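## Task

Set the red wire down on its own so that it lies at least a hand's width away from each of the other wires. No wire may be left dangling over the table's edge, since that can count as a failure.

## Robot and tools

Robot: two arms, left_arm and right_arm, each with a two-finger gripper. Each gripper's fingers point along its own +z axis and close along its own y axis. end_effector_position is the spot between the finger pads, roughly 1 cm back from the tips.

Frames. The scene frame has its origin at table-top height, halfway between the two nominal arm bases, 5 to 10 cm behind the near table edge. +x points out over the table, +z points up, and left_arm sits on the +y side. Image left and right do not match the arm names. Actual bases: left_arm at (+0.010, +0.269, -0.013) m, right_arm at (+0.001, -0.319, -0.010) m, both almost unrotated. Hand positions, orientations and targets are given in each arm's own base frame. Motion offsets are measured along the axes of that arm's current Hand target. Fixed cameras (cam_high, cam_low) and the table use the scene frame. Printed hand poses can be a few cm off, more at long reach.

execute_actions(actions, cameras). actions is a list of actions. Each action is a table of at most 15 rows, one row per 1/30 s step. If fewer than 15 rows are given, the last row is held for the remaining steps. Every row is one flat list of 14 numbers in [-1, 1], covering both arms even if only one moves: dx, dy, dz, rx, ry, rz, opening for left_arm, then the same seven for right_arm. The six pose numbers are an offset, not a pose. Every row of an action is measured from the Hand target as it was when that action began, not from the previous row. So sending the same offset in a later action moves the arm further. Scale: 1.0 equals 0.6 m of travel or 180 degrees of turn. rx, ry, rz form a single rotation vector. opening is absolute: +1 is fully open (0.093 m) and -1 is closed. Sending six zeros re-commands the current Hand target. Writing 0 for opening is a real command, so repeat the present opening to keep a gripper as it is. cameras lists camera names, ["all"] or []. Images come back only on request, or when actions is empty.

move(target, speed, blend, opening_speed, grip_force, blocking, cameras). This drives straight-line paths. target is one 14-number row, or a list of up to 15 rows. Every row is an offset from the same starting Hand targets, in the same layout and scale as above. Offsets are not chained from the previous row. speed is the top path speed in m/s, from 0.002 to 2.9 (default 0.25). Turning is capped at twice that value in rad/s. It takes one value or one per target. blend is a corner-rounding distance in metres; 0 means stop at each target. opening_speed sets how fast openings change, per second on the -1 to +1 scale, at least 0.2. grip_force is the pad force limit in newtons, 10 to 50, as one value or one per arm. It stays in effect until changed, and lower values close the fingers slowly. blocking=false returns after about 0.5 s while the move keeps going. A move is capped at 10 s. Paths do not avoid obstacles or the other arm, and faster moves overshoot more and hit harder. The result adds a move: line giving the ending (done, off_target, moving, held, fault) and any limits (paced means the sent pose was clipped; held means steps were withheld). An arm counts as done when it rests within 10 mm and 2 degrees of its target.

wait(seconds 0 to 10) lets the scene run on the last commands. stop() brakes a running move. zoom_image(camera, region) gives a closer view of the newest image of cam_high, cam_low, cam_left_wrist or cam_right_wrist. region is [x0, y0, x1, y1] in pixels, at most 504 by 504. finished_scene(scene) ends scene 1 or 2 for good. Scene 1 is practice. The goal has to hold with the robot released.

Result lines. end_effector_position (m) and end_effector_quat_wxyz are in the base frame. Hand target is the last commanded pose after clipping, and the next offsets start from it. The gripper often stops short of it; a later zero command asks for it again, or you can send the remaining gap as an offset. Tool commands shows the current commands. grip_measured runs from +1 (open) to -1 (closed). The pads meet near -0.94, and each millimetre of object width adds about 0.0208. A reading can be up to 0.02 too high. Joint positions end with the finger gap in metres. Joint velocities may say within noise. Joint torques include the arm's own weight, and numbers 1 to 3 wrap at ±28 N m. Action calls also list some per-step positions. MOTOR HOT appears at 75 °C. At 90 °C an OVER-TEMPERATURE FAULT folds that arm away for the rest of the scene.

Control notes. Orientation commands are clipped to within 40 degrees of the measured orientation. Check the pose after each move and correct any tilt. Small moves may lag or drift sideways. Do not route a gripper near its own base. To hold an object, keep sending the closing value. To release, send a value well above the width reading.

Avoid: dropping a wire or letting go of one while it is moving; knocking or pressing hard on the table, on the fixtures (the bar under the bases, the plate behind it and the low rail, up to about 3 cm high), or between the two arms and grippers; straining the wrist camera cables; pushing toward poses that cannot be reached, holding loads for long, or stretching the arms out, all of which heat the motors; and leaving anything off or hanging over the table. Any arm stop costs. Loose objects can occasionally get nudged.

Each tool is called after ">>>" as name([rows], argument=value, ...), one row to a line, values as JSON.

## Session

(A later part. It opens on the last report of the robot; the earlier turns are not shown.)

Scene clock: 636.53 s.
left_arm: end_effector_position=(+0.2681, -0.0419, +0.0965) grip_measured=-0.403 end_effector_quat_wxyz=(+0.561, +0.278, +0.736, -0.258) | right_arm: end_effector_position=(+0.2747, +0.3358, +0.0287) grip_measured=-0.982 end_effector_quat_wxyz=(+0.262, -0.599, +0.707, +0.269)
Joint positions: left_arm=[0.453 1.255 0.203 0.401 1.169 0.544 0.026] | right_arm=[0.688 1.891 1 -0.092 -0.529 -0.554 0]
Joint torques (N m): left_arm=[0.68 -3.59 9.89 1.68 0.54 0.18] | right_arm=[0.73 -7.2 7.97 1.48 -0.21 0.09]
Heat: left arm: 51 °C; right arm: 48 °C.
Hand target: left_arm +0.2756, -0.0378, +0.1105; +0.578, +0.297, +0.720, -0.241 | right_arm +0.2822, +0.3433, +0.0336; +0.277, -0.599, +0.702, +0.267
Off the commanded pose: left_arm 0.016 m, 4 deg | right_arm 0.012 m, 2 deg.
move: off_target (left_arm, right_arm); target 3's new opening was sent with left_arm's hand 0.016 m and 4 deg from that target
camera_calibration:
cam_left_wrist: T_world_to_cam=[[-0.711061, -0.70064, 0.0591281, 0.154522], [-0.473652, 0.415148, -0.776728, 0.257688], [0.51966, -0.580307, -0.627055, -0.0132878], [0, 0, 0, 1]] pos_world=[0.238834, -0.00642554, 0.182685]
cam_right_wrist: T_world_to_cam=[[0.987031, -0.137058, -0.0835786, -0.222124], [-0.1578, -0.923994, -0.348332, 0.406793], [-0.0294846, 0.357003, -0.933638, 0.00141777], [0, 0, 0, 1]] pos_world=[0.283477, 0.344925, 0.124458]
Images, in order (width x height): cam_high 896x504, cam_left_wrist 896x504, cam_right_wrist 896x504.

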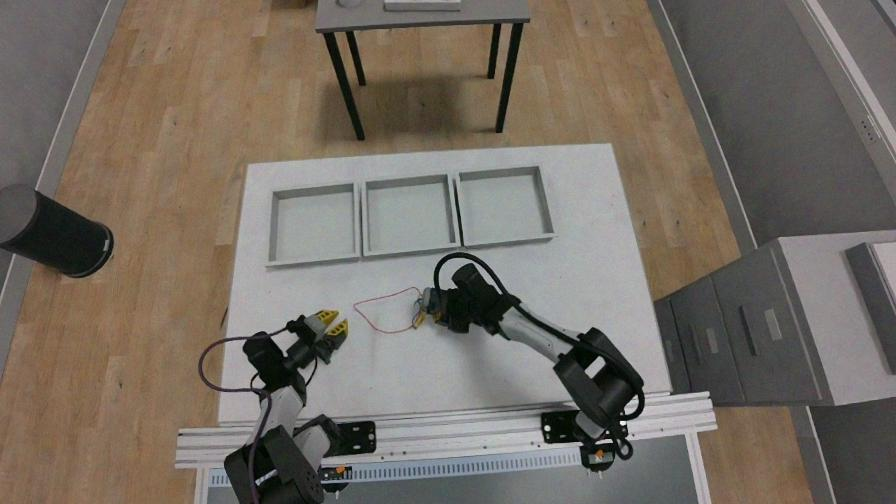

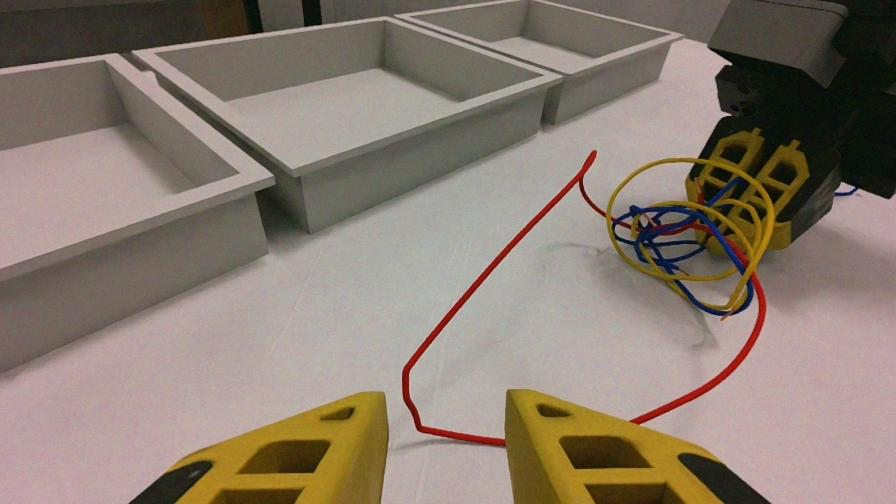

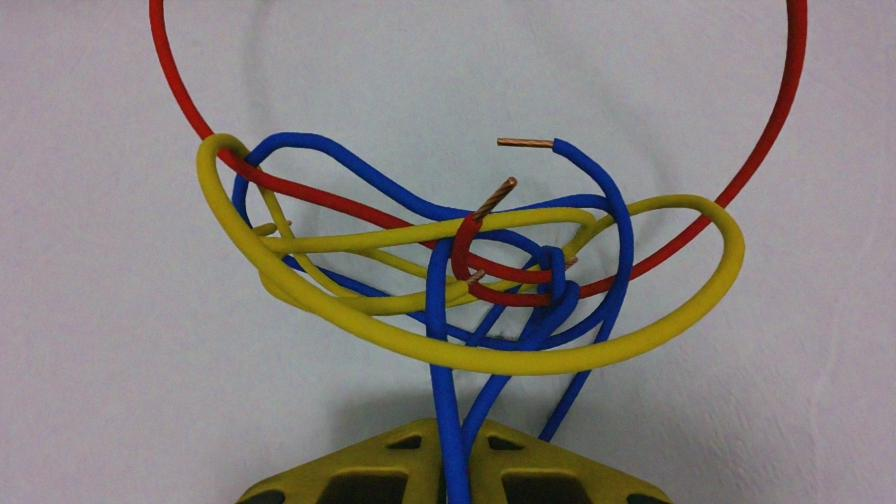

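>>> move(target=[0.069,-0.1915,0.058,0.1255,0.151,0.0633,0.0,0,0,0,0,0,0,-1], cameras=["cam_left_wrist","cam_right_wrist"], speed=0.12)

Scene clock: 659.90 s.
left_arm: end_effector_position=(+0.2017, -0.1352, +0.0538) grip_measured=-0.003 end_effector_quat_wxyz=(+0.335, +0.513, +0.749, -0.251) | right_arm: end_effector_position=(+0.2747, +0.3358, +0.0287) grip_measured=-0.982 end_effector_quat_wxyz=(+0.262, -0.599, +0.707, +0.269)
Joint positions: left_arm=[-0.087 1.14 0.389 -0.381 0.77 0.935 0.045] | right_arm=[0.688 1.891 1 -0.092 -0.529 -0.554 0]
Joint torques (N m): left_arm=[-0.38 -1.43 10.93 1.24 0.43 0.06] | right_arm=[0.4 -7.2 7.82 1.44 -0.23 0.04]
Heat: left arm: 49 °C; right arm: 48 °C.
Hand target: left_arm +0.2119, -0.1369, +0.0630; +0.346, +0.521, +0.742, -0.242 | right_arm +0.2822, +0.3433, +0.0336; +0.277, -0.599, +0.702, +0.267
Off the commanded pose: left_arm 0.014 m, 2 deg | right_arm 0.012 m, 2 deg.
move: off_target (left_arm, right_arm)
camera_calibration:
cam_left_wrist: T_world_to_cam=[[-0.943665, -0.329208, 0.0334552, 0.142949], [-0.313246, 0.856149, -0.410957, 0.23941], [0.106648, -0.398286, -0.911041, 0.0634863], [0, 0, 0, 1]] pos_world=[0.20312, -0.132625, 0.151444]
cam_right_wrist: T_world_to_cam=[[0.987031, -0.137058, -0.0835786, -0.222124], [-0.1578, -0.923994, -0.348332, 0.406793], [-0.0294846, 0.357003, -0.933638, 0.00141777], [0, 0, 0, 1]] pos_world=[0.283477, 0.344925, 0.124458]
Images, in order (width x height): cam_left_wrist 896x504, cam_right_wrist 896x504.

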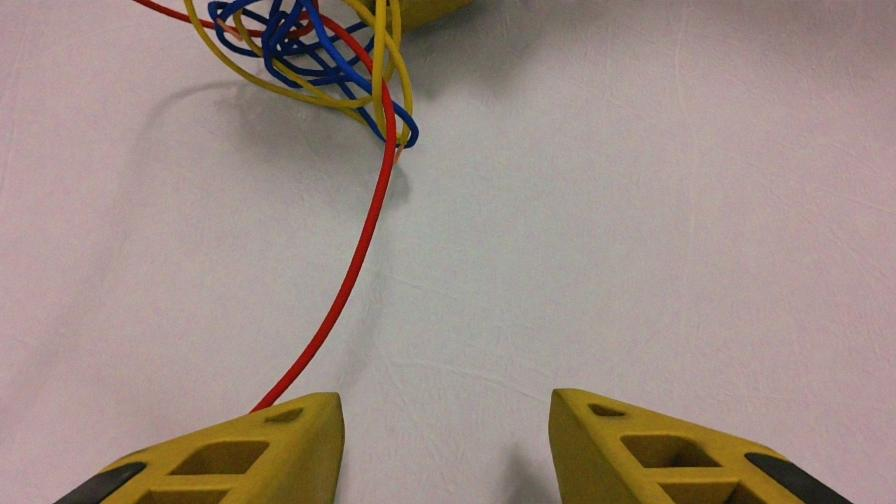

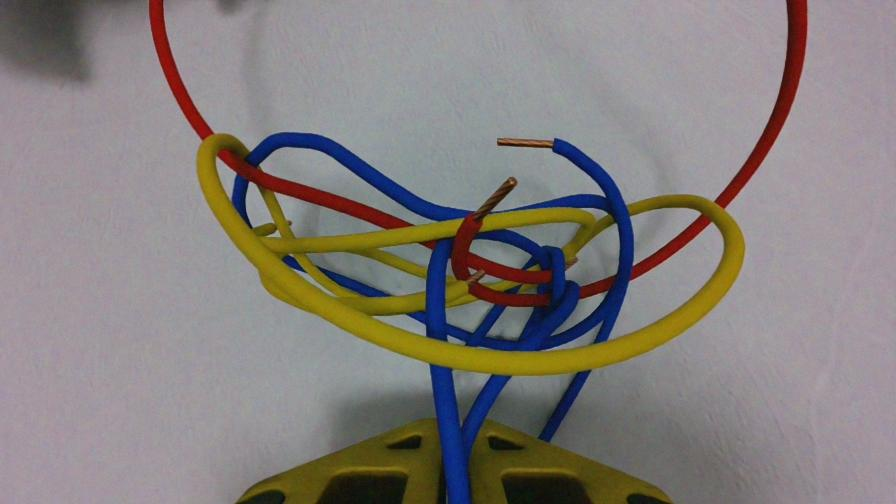

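>>> move([
  [-0.0185,0.0425,0.02,0,0,0,0.0,0,0,0,0,0,0,-1],
  [-0.0185,0.0425,0.0943,0,0,0,0.0,0,0,0,0,0,0,-1],
], cameras=["cam_left_wrist","cam_right_wrist"], speed=0.1, blend=[0.01,0])

Scene clock: 671.67 s.
left_arm: end_effector_position=(+0.2506, -0.1736, +0.0348) grip_measured=-0.003 end_effector_quat_wxyz=(+0.341, +0.520, +0.744, -0.244) | right_arm: end_effector_position=(+0.2747, +0.3359, +0.0287) grip_measured=-0.982 end_effector_quat_wxyz=(+0.262, -0.599, +0.707, +0.269)
Joint positions: left_arm=[-0.248 1.447 0.469 -0.016 0.687 0.762 0.045] | right_arm=[0.688 1.891 1 -0.091 -0.529 -0.554 0]
Joint torques (N m): left_arm=[-0.4 -3.58 6.83 1.74 0.43 -0.1] | right_arm=[0.57 -7.02 7.95 1.5 -0.22 0.1]
Heat: left arm: 50 °C; right arm: 48 °C.
Hand target: left_arm +0.2530, -0.1757, +0.0351; +0.346, +0.521, +0.742, -0.243 | right_arm +0.2821, +0.3434, +0.0336; +0.277, -0.599, +0.702, +0.267
Off the commanded pose: left_arm 0.003 m, 1 deg | right_arm 0.012 m, 2 deg.
move: off_target (right_arm)
camera_calibration:
cam_left_wrist: T_world_to_cam=[[-0.946912, -0.32137, 0.00885526, 0.180067], [-0.296121, 0.861127, -0.413246, 0.276467], [0.12518, -0.39393, -0.910576, 0.0217368], [0, 0, 0, 1]] pos_world=[0.249654, -0.171643, 0.132448]
cam_right_wrist: T_world_to_cam=[[0.987053, -0.137012, -0.0833898, -0.222268], [-0.157697, -0.923919, -0.348575, 0.406784], [-0.0292867, 0.357212, -0.933564, 0.0012839], [0, 0, 0, 1]] pos_world=[0.283577, 0.344924, 0.124459]
Images, in order (width x height): cam_left_wrist 896x504, cam_right_wrist 896x504.

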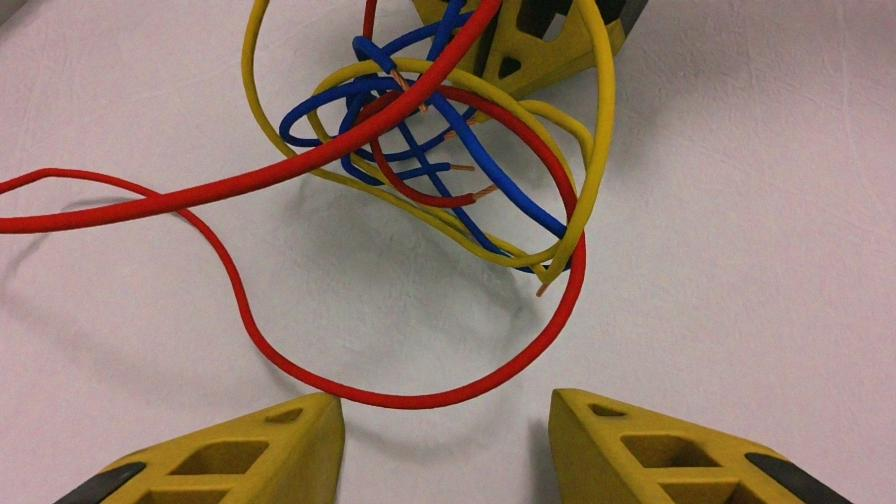

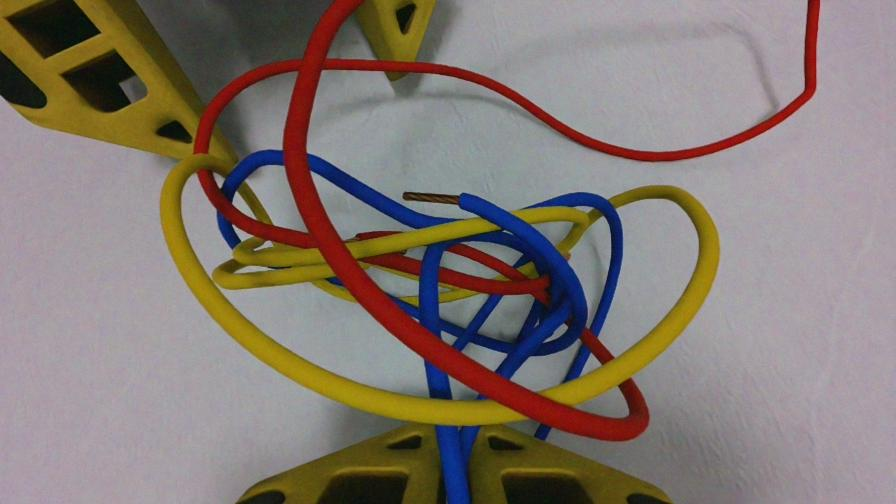

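>>> move([
  [-0.0113,-0.0443,0.0,0,0,0,0.0,0,0,0,0,0,0,-1],
  [-0.0113,-0.0443,0.0445,0,0,0,0.0,0,0,0,0,0,0,-1],
], cameras=["cam_left_wrist","cam_right_wrist"], speed=0.08, blend=[0.005,0])

Scene clock: 683.93 s.
left_arm: end_effector_position=(+0.2361, -0.2089, +0.0286) grip_measured=-0.003 end_effector_quat_wxyz=(+0.346, +0.523, +0.738, -0.251) | right_arm: end_effector_position=(+0.2749, +0.3359, +0.0287) grip_measured=-0.982 end_effector_quat_wxyz=(+0.263, -0.599, +0.707, +0.268)
Joint positions: left_arm=[-0.415 1.465 0.412 0.17 0.606 0.596 0.045] | right_arm=[0.688 1.891 1 -0.091 -0.529 -0.554 0]
Joint torques (N m): left_arm=[-0.47 -3.1 5.38 2.02 0.14 -0.17] | right_arm=[0.58 -7.06 7.76 1.43 -0.19 0.12]
Heat: left arm: 50 °C; right arm: 48 °C.
Hand target: left_arm +0.2364, -0.2081, +0.0231; +0.346, +0.521, +0.742, -0.243 | right_arm +0.2822, +0.3434, +0.0336; +0.277, -0.599, +0.702, +0.267
Off the commanded pose: left_arm 0.006 m, 1 deg | right_arm 0.012 m, 2 deg.
move: off_target (right_arm)
camera_calibration:
cam_left_wrist: T_world_to_cam=[[-0.950941, -0.309241, 0.00896716, 0.158525], [-0.283107, 0.858159, -0.428268, 0.296664], [0.124743, -0.409796, -0.903607, 0.000661902], [0, 0, 0, 1]] pos_world=[0.234653, -0.205291, 0.126228]
cam_right_wrist: T_world_to_cam=[[0.987064, -0.137384, -0.0826476, -0.222333], [-0.157777, -0.923941, -0.348481, 0.406819], [-0.0284856, 0.357013, -0.933665, 0.00114166], [0, 0, 0, 1]] pos_world=[0.283676, 0.344924, 0.124459]
Images, in order (width x height): cam_left_wrist 896x504, cam_right_wrist 896x504.

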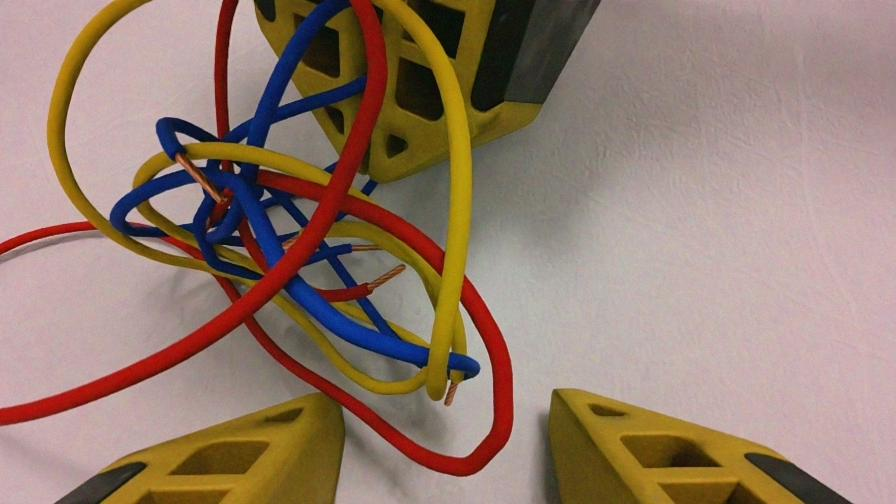

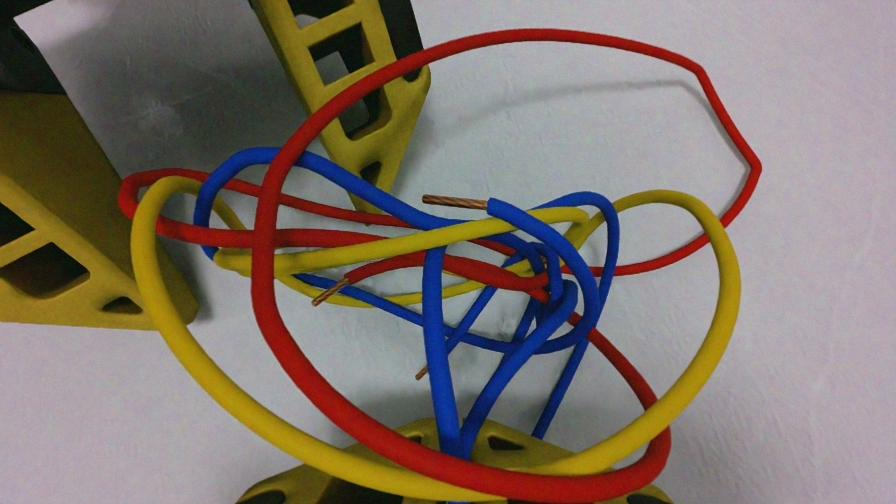

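>>> move([
  [0,0,-0.015,0,0,0,0.0,0,0,0,0,0,0,-1],
  [0,0,-0.015,0,0,0,-1,0,0,0,0,0,0,-1],
], cameras=["cam_left_wrist","cam_right_wrist"], speed=0.08, opening_speed=0.7)

Scene clock: 695.83 s.
left_arm: end_effector_position=(+0.2365, -0.2039, +0.0282) grip_measured=-0.982 end_effector_quat_wxyz=(+0.341, +0.517, +0.745, -0.246) | right_arm: end_effector_position=(+0.2749, +0.3359, +0.0287) grip_measured=-0.982 end_effector_quat_wxyz=(+0.263, -0.599, +0.707, +0.268)
Joint positions: left_arm=[-0.403 1.452 0.412 0.144 0.598 0.595 0] | right_arm=[0.688 1.891 1 -0.091 -0.529 -0.554 0]
Joint torques (N m): left_arm=[0.47 -5.94 5.14 1.72 0.37 0.17] | right_arm=[0.69 -6.95 7.95 1.48 -0.21 0.16]
Heat: left arm: 50 °C; right arm: 48 °C.
Hand target: left_arm +0.2340, -0.2016, +0.0289; +0.346, +0.521, +0.742, -0.243 | right_arm +0.2822, +0.3433, +0.0336; +0.277, -0.599, +0.702, +0.267
Off the commanded pose: left_arm 0.003 m, 1 deg | right_arm 0.012 m, 2 deg.
move: off_target (right_arm)
camera_calibration:
cam_left_wrist: T_world_to_cam=[[-0.945219, -0.326124, 0.0142596, 0.155645], [-0.302231, 0.857792, -0.415752, 0.296449], [0.123355, -0.397286, -0.909366, 0.00529301], [0, 0, 0, 1]] pos_world=[0.236062, -0.20143, 0.125843]
cam_right_wrist: T_world_to_cam=[[0.987064, -0.137384, -0.0826476, -0.222333], [-0.157777, -0.923941, -0.348481, 0.406819], [-0.0284856, 0.357013, -0.933665, 0.00114166], [0, 0, 0, 1]] pos_world=[0.283676, 0.344924, 0.124459]
Images, in order (width x height): cam_left_wrist 896x504, cam_right_wrist 896x504.

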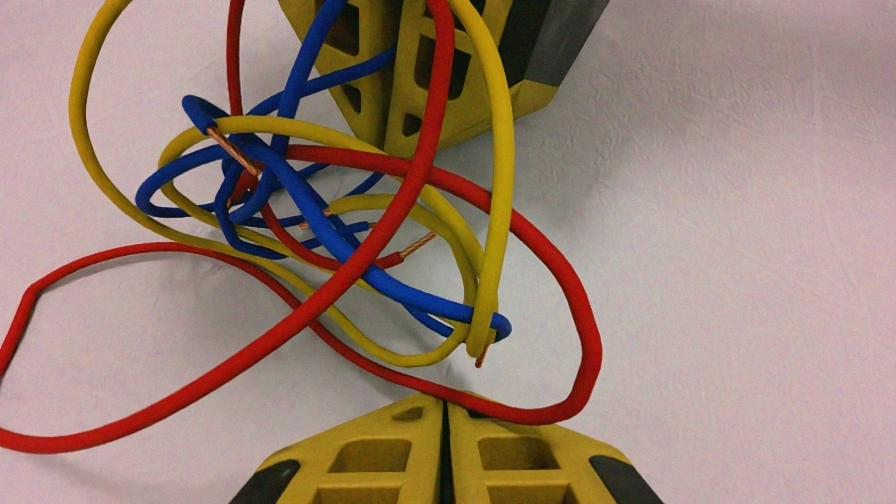

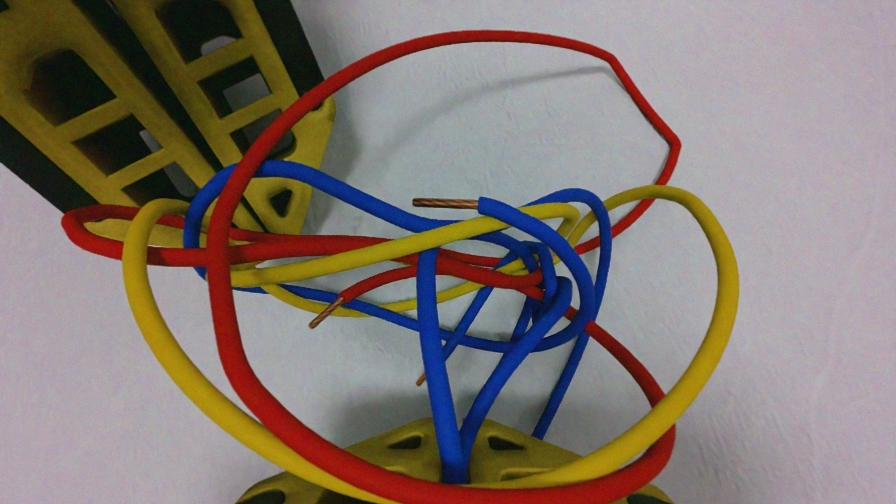

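>>> move(target=[0.06,0.02,-0.07,0,0,0,-1,0,0,0,0,0,0,-1], cameras=["cam_left_wrist","cam_right_wrist"], speed=0.05)

Scene clock: 701.77 s.
left_arm: end_effector_position=(+0.2319, -0.1452, +0.0273) grip_measured=-0.982 end_effector_quat_wxyz=(+0.346, +0.517, +0.747, -0.236) | right_arm: end_effector_position=(+0.2749, +0.3359, +0.0287) grip_measured=-0.982 end_effector_quat_wxyz=(+0.263, -0.599, +0.707, +0.268)
Joint positions: left_arm=[-0.137 1.364 0.38 -0.073 0.73 0.874 0] | right_arm=[0.688 1.891 1 -0.091 -0.529 -0.554 0]
Joint torques (N m): left_arm=[0.57 -4.45 5.82 1.24 0.63 0.2] | right_arm=[0.83 -6.98 7.82 1.48 -0.18 0.11]
Heat: left arm: 49 °C; right arm: 48 °C.
Hand target: left_arm +0.2266, -0.1455, +0.0283; +0.346, +0.521, +0.742, -0.243 | right_arm +0.2822, +0.3433, +0.0336; +0.277, -0.599, +0.702, +0.267
Off the commanded pose: left_arm 0.005 m, 1 deg | right_arm 0.011 m, 2 deg.
move: off_target (right_arm)
camera_calibration:
cam_left_wrist: T_world_to_cam=[[-0.941581, -0.336767, -0.0035682, 0.168373], [-0.305565, 0.858703, -0.411412, 0.245163], [0.141614, -0.386287, -0.911443, 0.0257713], [0, 0, 0, 1]] pos_world=[0.229801, -0.143864, 0.124953]
cam_right_wrist: T_world_to_cam=[[0.987064, -0.137384, -0.0826476, -0.222333], [-0.157777, -0.923941, -0.348481, 0.406819], [-0.0284856, 0.357013, -0.933665, 0.00114166], [0, 0, 0, 1]] pos_world=[0.283676, 0.344924, 0.124459]
Images, in order (width x height): cam_left_wrist 896x504, cam_right_wrist 896x504.

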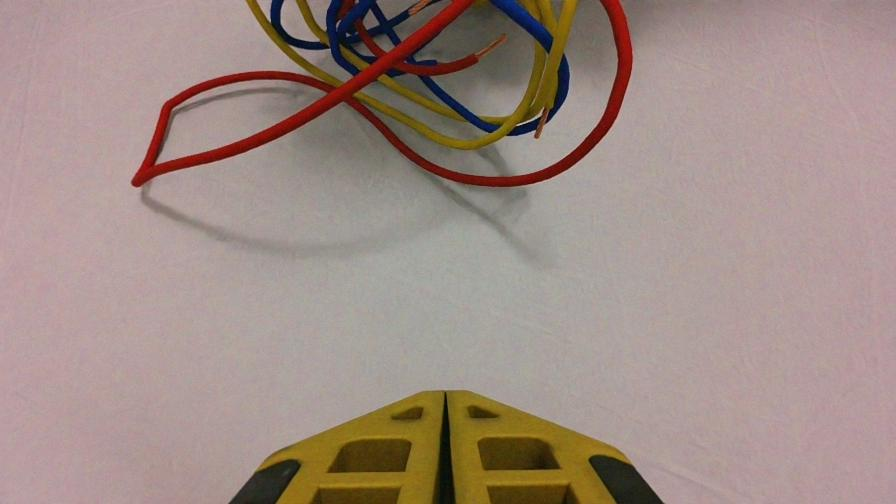

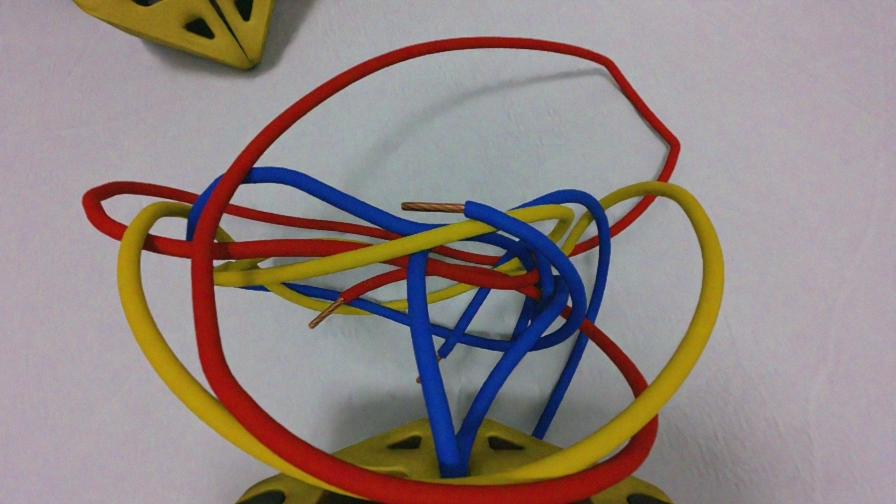

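>>> move(target=[-0.0748,-0.0358,0.0888,0,0,0,0.05,0,0,0,0,0,0,-1], cameras=["cam_left_wrist","cam_right_wrist"], speed=0.06)

Scene clock: 723.33 s.
left_arm: end_effector_position=(+0.2280, -0.2120, +0.0280) grip_measured=+0.047 end_effector_quat_wxyz=(+0.345, +0.518, +0.744, -0.240) | right_arm: end_effector_position=(+0.2749, +0.3359, +0.0288) grip_measured=-0.982 end_effector_quat_wxyz=(+0.263, -0.599, +0.707, +0.268)
Joint positions: left_arm=[-0.462 1.426 0.38 0.186 0.55 0.545 0.047] | right_arm=[0.688 1.891 1 -0.091 -0.529 -0.554 0]
Joint torques (N m): left_arm=[-1.33 -1.91 8.17 1.93 0.3 -0.12] | right_arm=[0.54 -6.97 8.1 1.49 -0.21 0.15]
Heat: left arm: 48 °C; right arm: 48 °C.
Hand target: left_arm +0.2301, -0.2183, +0.0285; +0.346, +0.521, +0.742, -0.243 | right_arm +0.2822, +0.3434, +0.0336; +0.277, -0.599, +0.702, +0.267
Off the commanded pose: left_arm 0.007 m, 0 deg | right_arm 0.011 m, 2 deg.
move: off_target (right_arm)
camera_calibration:
cam_left_wrist: T_world_to_cam=[[-0.944154, -0.329503, 0.000317798, 0.144333], [-0.299835, 0.858743, -0.415524, 0.300453], [0.136644, -0.392414, -0.909582, 0.00104126], [0, 0, 0, 1]] pos_world=[0.226216, -0.210045, 0.125747]
cam_right_wrist: T_world_to_cam=[[0.987089, -0.137373, -0.0823663, -0.22237], [-0.157674, -0.923862, -0.348739, 0.406829], [-0.0281878, 0.357223, -0.933594, 0.00106996], [0, 0, 0, 1]] pos_world=[0.283675, 0.344924, 0.12456]
Images, in order (width x height): cam_left_wrist 896x504, cam_right_wrist 896x504.

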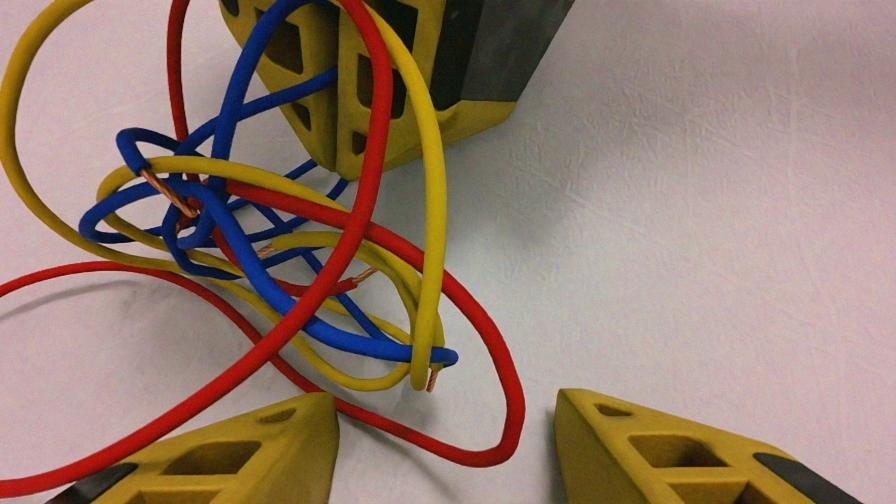

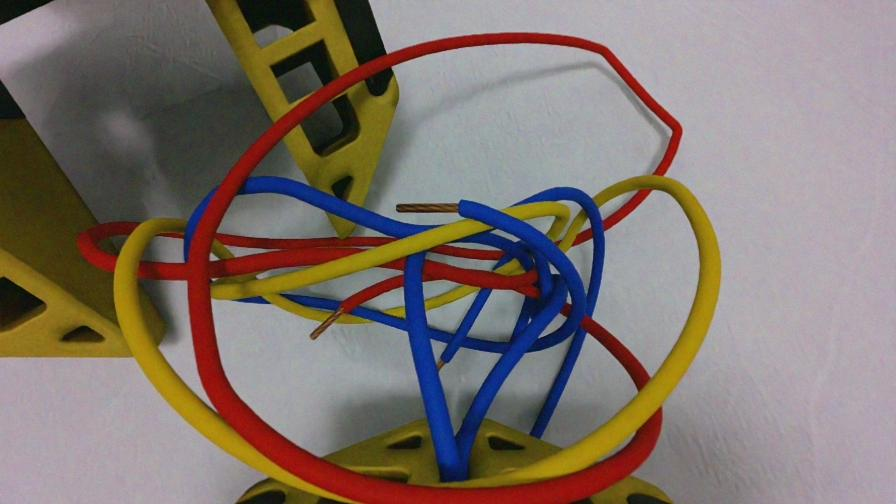

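>>> move([
  [-0.0205,0.0025,-0.0067,0,0,0,0.05,0,0,0,0,0,0,-1],
  [-0.0205,0.0025,-0.0067,0,0,0,-1,0,0,0,0,0,0,-1],
], cameras=["cam_left_wrist","cam_right_wrist"], speed=0.06, opening_speed=0.7)

Scene clock: 733.07 s.
left_arm: end_effector_position=(+0.2244, -0.2156, +0.0282) grip_measured=-0.982 end_effector_quat_wxyz=(+0.330, +0.521, +0.749, -0.243) | right_arm: end_effector_position=(+0.2749, +0.3359, +0.0288) grip_measured=-0.982 end_effector_quat_wxyz=(+0.263, -0.599, +0.707, +0.268)
Joint positions: left_arm=[-0.484 1.423 0.404 0.133 0.54 0.534 0] | right_arm=[0.688 1.891 1 -0.091 -0.529 -0.554 0]
Joint torques (N m): left_arm=[-0.44 -4.81 9.8 1.68 0.32 -0.14] | right_arm=[0.64 -7.09 7.9 1.47 -0.19 0.13]
Heat: left arm: 49 °C; right arm: 48 °C.
Hand target: left_arm +0.2332, -0.2223, +0.0405; +0.346, +0.521, +0.742, -0.243 | right_arm +0.2822, +0.3433, +0.0336; +0.277, -0.599, +0.702, +0.267
Off the commanded pose: left_arm 0.017 m, 2 deg | right_arm 0.011 m, 2 deg.
move: off_target (left_arm, right_arm); target 2's new opening was sent with left_arm's hand 0.016 m and 2 deg from that target
camera_calibration:
cam_left_wrist: T_world_to_cam=[[-0.946287, -0.322607, 0.0215644, 0.141073], [-0.304737, 0.867604, -0.392935, 0.304825], [0.108054, -0.378401, -0.919313, 0.00993646], [0, 0, 0, 1]] pos_world=[0.225314, -0.215196, 0.125869]
cam_right_wrist: T_world_to_cam=[[0.987089, -0.137373, -0.0823663, -0.22237], [-0.157674, -0.923862, -0.348739, 0.406829], [-0.0281878, 0.357223, -0.933594, 0.00106996], [0, 0, 0, 1]] pos_world=[0.283675, 0.344924, 0.12456]
Images, in order (width x height): cam_left_wrist 896x504, cam_right_wrist 896x504.

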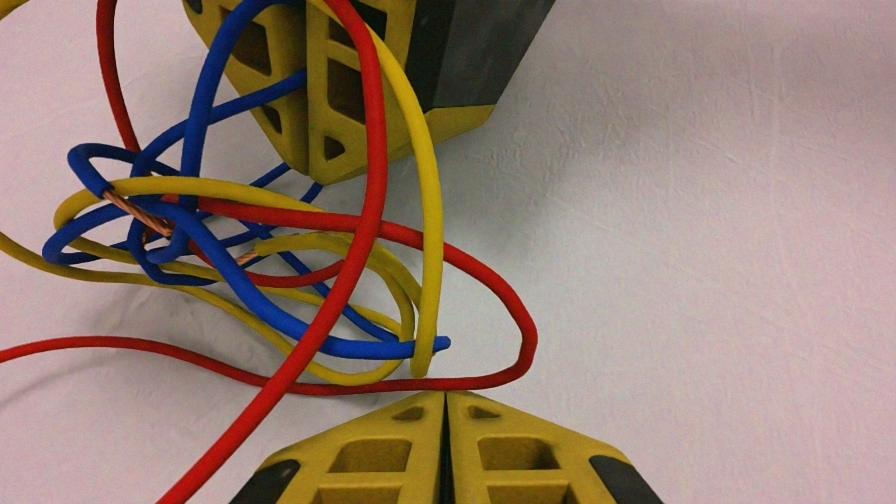

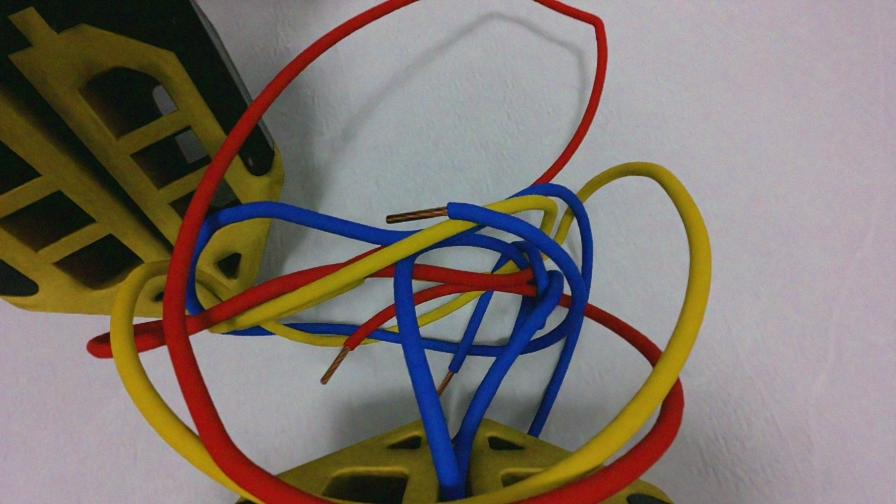

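>>> move([
  [0.026,-0.0365,-0.1345,0,0,0,0.0,0,0,0,0,0,0,-1],
  [-0.036,-0.132,-0.049,-0.309,-0.024,-0.237,0.0,0,0,0,0,0,0,-1],
], cameras=["cam_high","cam_left_wrist","cam_right_wrist"], speed=[0.1,0.2])

Scene clock: 784.17 s.
left_arm: end_effector_position=(+0.1537, -0.2319, +0.0667) grip_measured=-0.003 end_effector_quat_wxyz=(+0.449, +0.010, +0.893, +0.012) | right_arm: end_effector_position=(+0.2749, +0.3359, +0.0288) grip_measured=-0.982 end_effector_quat_wxyz=(+0.263, -0.599, +0.707, +0.268)
Joint positions: left_arm=[-1.492 1.556 0.744 -0.672 -0.929 -1.426 0.045] | right_arm=[0.688 1.891 1 -0.091 -0.529 -0.554 0]
Joint torques (N m): left_arm=[-0.24 -4.45 9.8 0.57 -0.69 -0.26] | right_arm=[0.31 -7.25 8.12 1.51 -0.19 0.14]
Heat: left arm: 51 °C; right arm: 48 °C.
Hand target: left_arm +0.1557, -0.2412, +0.0759; +0.462, +0.000, +0.887, +0.000 | right_arm +0.2822, +0.3433, +0.0336; +0.277, -0.599, +0.702, +0.267
Off the commanded pose: left_arm 0.013 m, 2 deg | right_arm 0.011 m, 2 deg.
move: off_target (left_arm, right_arm)
camera_calibration:
cam_left_wrist: T_world_to_cam=[[-0.026214, -0.999187, -0.030639, -0.226735], [-0.881259, 0.0375671, -0.471138, 0.213945], [0.471906, 0.0146505, -0.881527, 0.0795471], [0, 0, 0, 1]] pos_world=[0.145059, -0.235753, 0.163974]
cam_right_wrist: T_world_to_cam=[[0.987089, -0.137373, -0.0823663, -0.22237], [-0.157674, -0.923862, -0.348739, 0.406829], [-0.0281878, 0.357223, -0.933594, 0.00106996], [0, 0, 0, 1]] pos_world=[0.283675, 0.344924, 0.12456]
Images, in order (width x height): cam_high 896x504, cam_left_wrist 896x504, cam_right_wrist 896x504.

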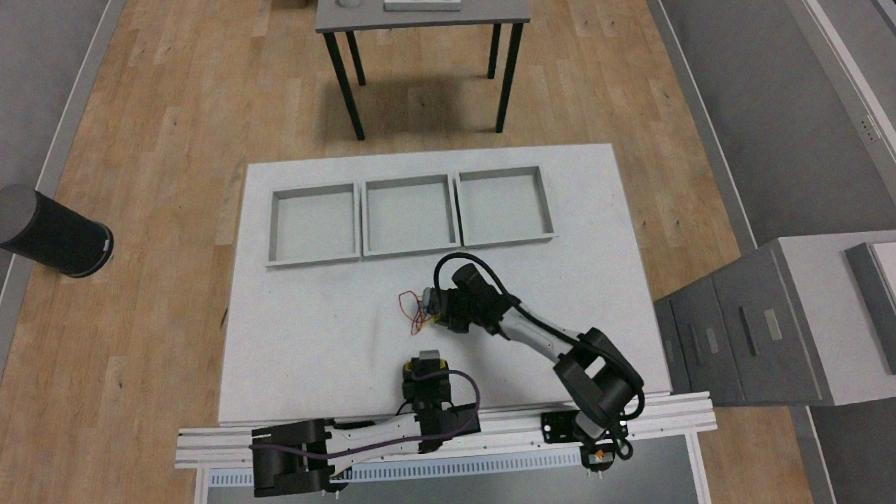

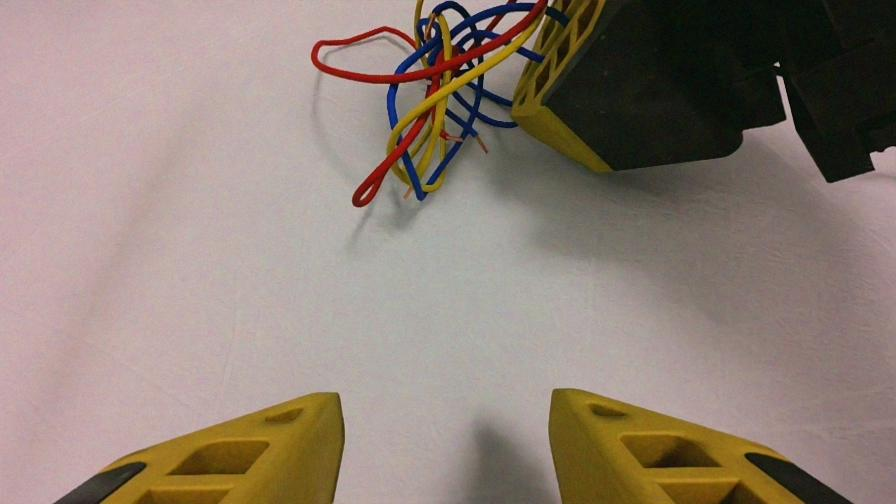

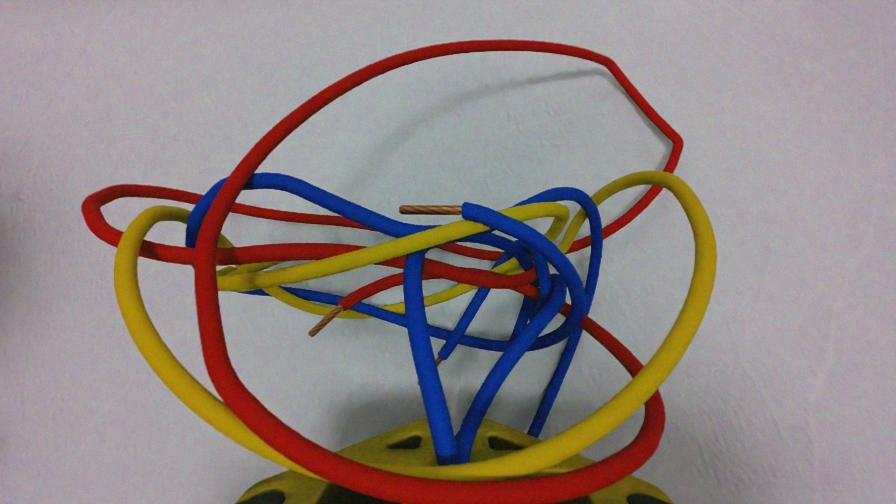

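>>> move([
  [-0.0343,0.05,0.08,0,0,0,-0.5,0,0,0,0,0,0,-1],
  [-0.0343,0.05,0.13,0,0,0,-0.5,0,0,0,0,0,0,-1],
], cameras=["cam_left_wrist"], speed=0.1, blend=[0.01,0])

Scene clock: 797.90 s.
left_arm: end_effector_position=(+0.2306, -0.2135, +0.0513) grip_measured=-0.497 end_effector_quat_wxyz=(+0.461, -0.001, +0.888, -0.002) | right_arm: end_effector_position=(+0.2750, +0.3360, +0.0288) grip_measured=-0.982 end_effector_quat_wxyz=(+0.263, -0.599, +0.707, +0.268)
Joint positions: left_arm=[-1.16 1.512 0.561 -0.1 -0.846 -0.925 0.021] | right_arm=[0.688 1.891 1 -0.09 -0.529 -0.553 0]
Joint torques (N m): left_arm=[0.81 -4.21 5.63 1.62 -0.36 0.13] | right_arm=[0.51 -7.08 7.79 1.48 -0.25 0.04]
Heat: left arm: 53 °C; right arm: 48 °C.
Hand target: left_arm +0.2315, -0.2112, +0.0480; +0.462, +0.000, +0.887, +0.000 | right_arm +0.2822, +0.3434, +0.0336; +0.277, -0.599, +0.702, +0.267
Off the commanded pose: left_arm 0.004 m, 0 deg | right_arm 0.011 m, 2 deg.
move: off_target (right_arm)
camera_calibration:
cam_left_wrist: T_world_to_cam=[[-0.0182002, -0.999824, 0.004574, -0.210601], [-0.869048, 0.0135572, -0.494541, 0.267044], [0.494392, -0.0129758, -0.869142, 0.0177229], [0, 0, 0, 1]] pos_world=[0.219479, -0.213954, 0.148431]
Images, in order (width x height): cam_left_wrist 896x504.

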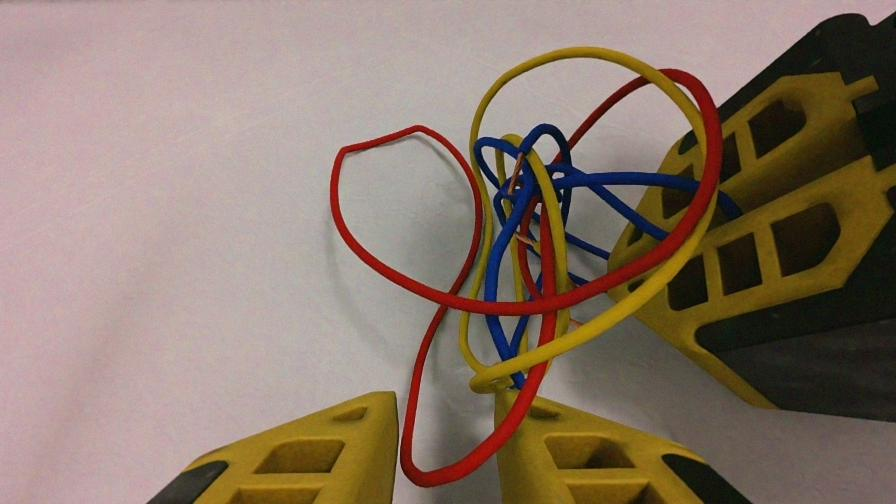

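>>> move([
  [-0.0246,-0.0058,-0.0172,0,0,0,-0.27,0,0,0,0,0,0,-1],
], cameras=["cam_left_wrist","cam_right_wrist","cam_low"], speed=0.06)

>>> zoom_image(camera="cam_low", region=[380, 220, 500, 320])

Scene clock: 808.60 s.
left_arm: end_effector_position=(+0.2259, -0.2027, +0.0498) grip_measured=-0.273 end_effector_quat_wxyz=(+0.450, +0.011, +0.893, +0.022) | right_arm: end_effector_position=(+0.2750, +0.3360, +0.0288) grip_measured=-0.982 end_effector_quat_wxyz=(+0.263, -0.599, +0.707, +0.268)
Joint positions: left_arm=[-1.16 1.491 0.561 -0.18 -0.846 -0.924 0.032] | right_arm=[0.688 1.891 1 -0.09 -0.529 -0.553 0]
Joint torques (N m): left_arm=[0.08 -6.61 10.45 1.31 -0.46 0.02] | right_arm=[0.76 -7.19 7.66 1.41 -0.23 0.08]
Heat: left arm: 52 °C; right arm: 48 °C.
Hand target: left_arm +0.2315, -0.2147, +0.0661; +0.462, +0.000, +0.887, +0.000 | right_arm +0.2822, +0.3434, +0.0336; +0.277, -0.599, +0.702, +0.267
Off the commanded pose: left_arm 0.021 m, 3 deg | right_arm 0.011 m, 2 deg.
move: off_target (left_arm, right_arm)
camera_calibration:
cam_left_wrist: T_world_to_cam=[[-0.0189467, -0.998594, -0.0495048, -0.196739], [-0.880495, 0.0401226, -0.472354, 0.268898], [0.473676, 0.0346392, -0.880018, 0.0337463], [0, 0, 0, 1]] pos_world=[0.217051, -0.20842, 0.146973]
cam_right_wrist: T_world_to_cam=[[0.986992, -0.137915, -0.0826166, -0.222225], [-0.158278, -0.923666, -0.348982, 0.406978], [-0.0281803, 0.357519, -0.933481, 0.000955377], [0, 0, 0, 1]] pos_world=[0.283777, 0.344922, 0.12456]
Images, in order (width x height): cam_low 896x504, cam_left_wrist 896x504, cam_right_wrist 896x504.

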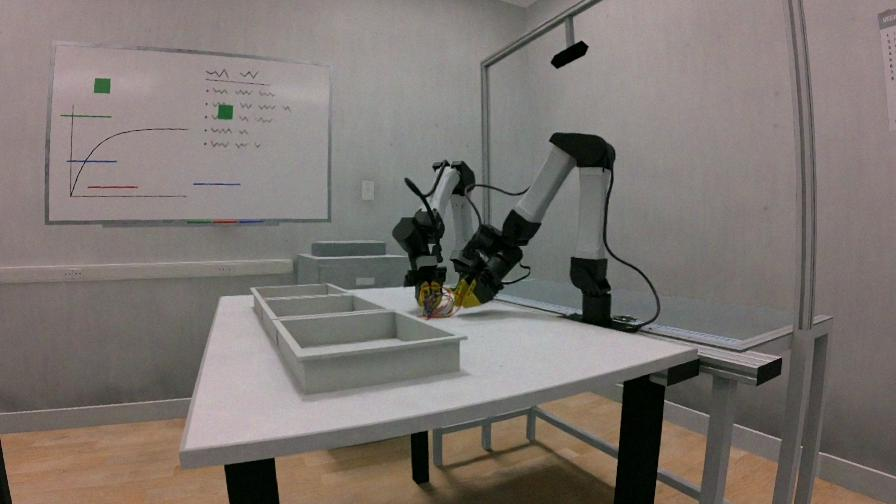

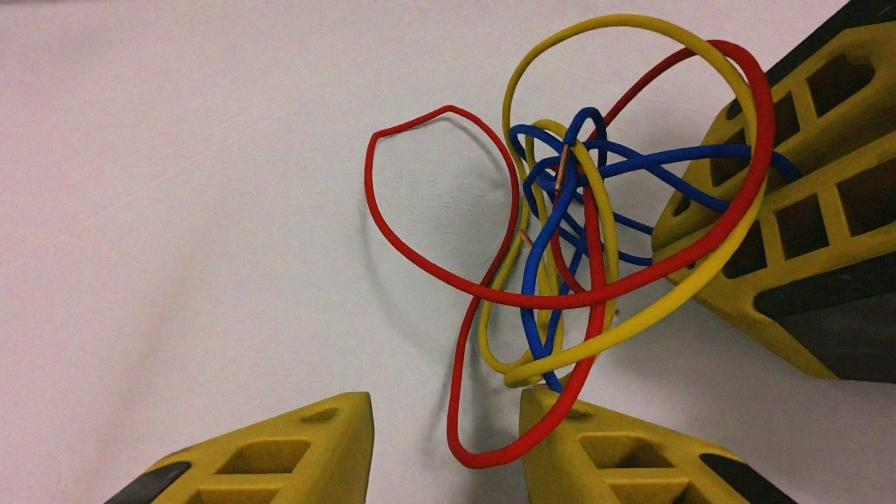

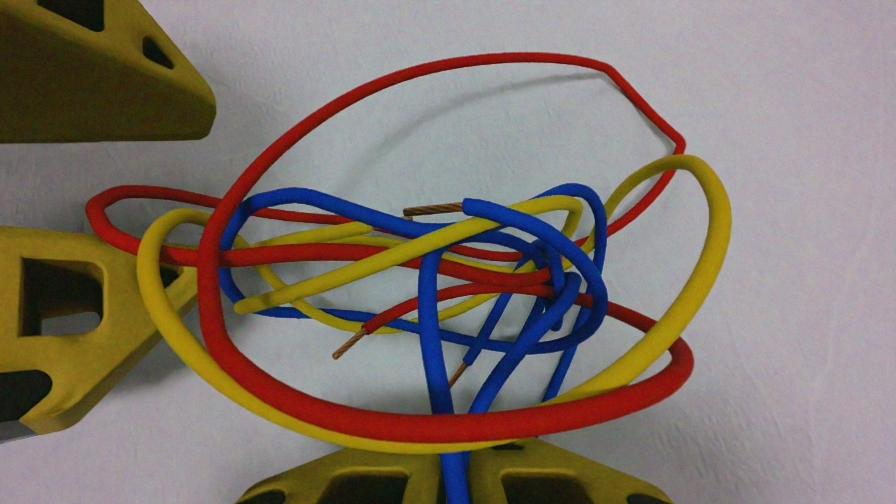

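Scaled by 4.200 from the camera's 896x504 image, which has a finer 1280x720 frame.

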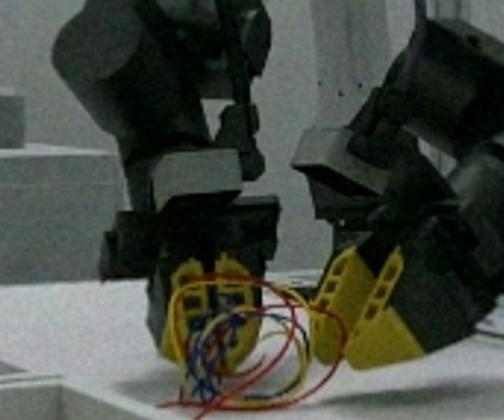

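>>> move([
  [0.0,0,-0.08,0,0,0,-0.3,0,0,0,0,0,0,-1],
  [0.0085,-0.0005,0.0165,0,0,0,-0.3,0,0,0,0,0,0,-1],
], cameras=["cam_left_wrist"], speed=0.1)

Scene clock: 818.97 s.
left_arm: end_effector_position=(+0.2359, -0.2173, +0.0598) grip_measured=-0.297 end_effector_quat_wxyz=(+0.461, -0.002, +0.887, -0.002) | right_arm: end_effector_position=(+0.2750, +0.3360, +0.0288) grip_measured=-0.982 end_effector_quat_wxyz=(+0.263, -0.599, +0.707, +0.268)
Joint positions: left_arm=[-1.146 1.505 0.595 -0.126 -0.841 -0.907 0.031] | right_arm=[0.688 1.891 1 -0.09 -0.529 -0.553 0]
Joint torques (N m): left_arm=[0.68 -4.42 5.64 1.6 -0.41 0.08] | right_arm=[0.65 -7.25 7.77 1.49 -0.22 0.11]
Heat: left arm: 52 °C; right arm: 48 °C.
Hand target: left_arm +0.2366, -0.2149, +0.0561; +0.462, +0.001, +0.887, +0.000 | right_arm +0.2822, +0.3434, +0.0336; +0.277, -0.599, +0.702, +0.267
Off the commanded pose: left_arm 0.004 m, 0 deg | right_arm 0.011 m, 2 deg.
move: off_target (right_arm)
camera_calibration:
cam_left_wrist: T_world_to_cam=[[-0.0176852, -0.999832, 0.00483245, -0.214502], [-0.868079, 0.0129562, -0.496257, 0.275682], [0.496111, -0.0129714, -0.868162, 0.0218652], [0, 0, 0, 1]] pos_world=[0.224673, -0.217754, 0.156828]
Images, in order (width x height): cam_left_wrist 896x504.

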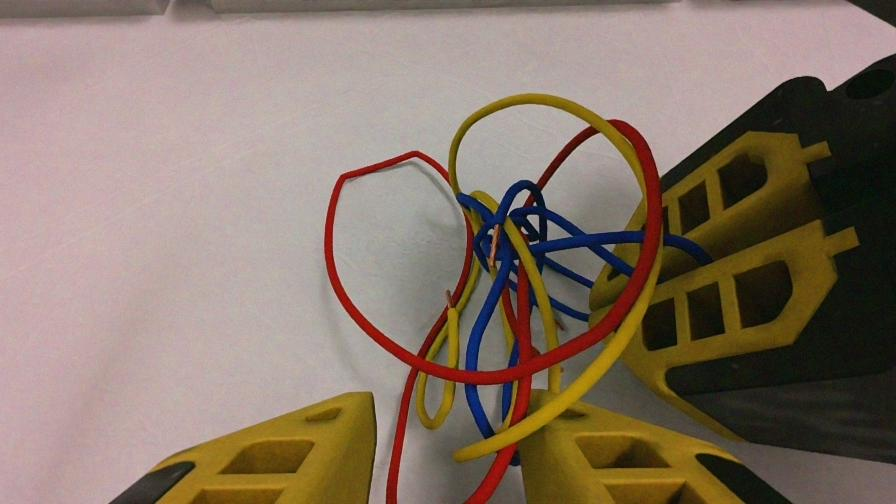

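>>> move([
  [0.0,0,-0.037,0,0,0,-0.3,0,0,0,0,0,0,-1],
], cameras=["cam_left_wrist"], speed=0.1)

Scene clock: 823.33 s.
left_arm: end_effector_position=(+0.2161, -0.2117, +0.0579) grip_measured=-0.297 end_effector_quat_wxyz=(+0.448, +0.014, +0.894, +0.012) | right_arm: end_effector_position=(+0.2750, +0.3360, +0.0288) grip_measured=-0.982 end_effector_quat_wxyz=(+0.263, -0.599, +0.707, +0.268)
Joint positions: left_arm=[-1.207 1.474 0.595 -0.257 -0.85 -0.976 0.031] | right_arm=[0.688 1.891 1 -0.09 -0.529 -0.553 0]
Joint torques (N m): left_arm=[-0.21 -6.39 8.16 1.21 -0.6 -0.22] | right_arm=[0.42 -7.05 7.86 1.47 -0.2 0.08]
Heat: left arm: 51 °C; right arm: 48 °C.
Hand target: left_arm +0.2184, -0.2149, +0.0689; +0.462, +0.000, +0.887, +0.000 | right_arm +0.2822, +0.3434, +0.0336; +0.277, -0.599, +0.702, +0.267
Off the commanded pose: left_arm 0.012 m, 3 deg | right_arm 0.011 m, 2 deg.
move: off_target (left_arm, right_arm)
camera_calibration:
cam_left_wrist: T_world_to_cam=[[-0.0333552, -0.998868, -0.0339069, -0.203418], [-0.882344, 0.0453646, -0.468414, 0.265804], [0.469422, 0.0142935, -0.882858, 0.0425544], [0, 0, 0, 1]] pos_world=[0.207769, -0.215854, 0.155178]
Images, in order (width x height): cam_left_wrist 896x504.

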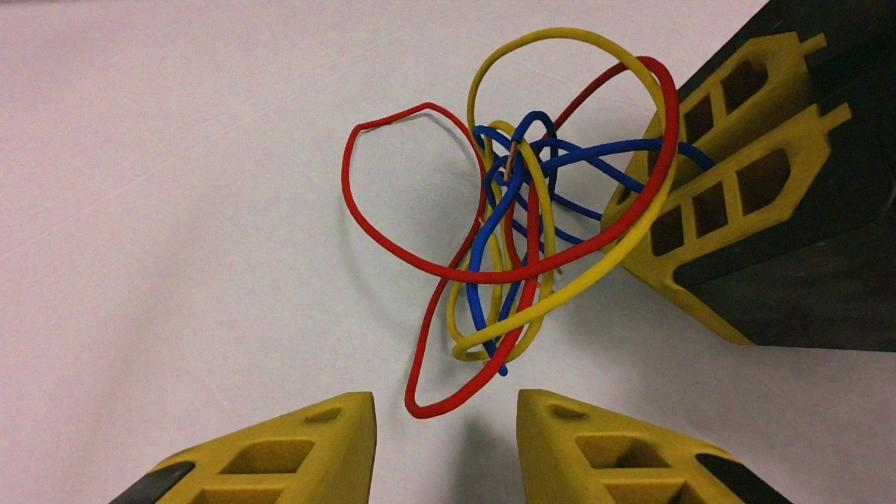

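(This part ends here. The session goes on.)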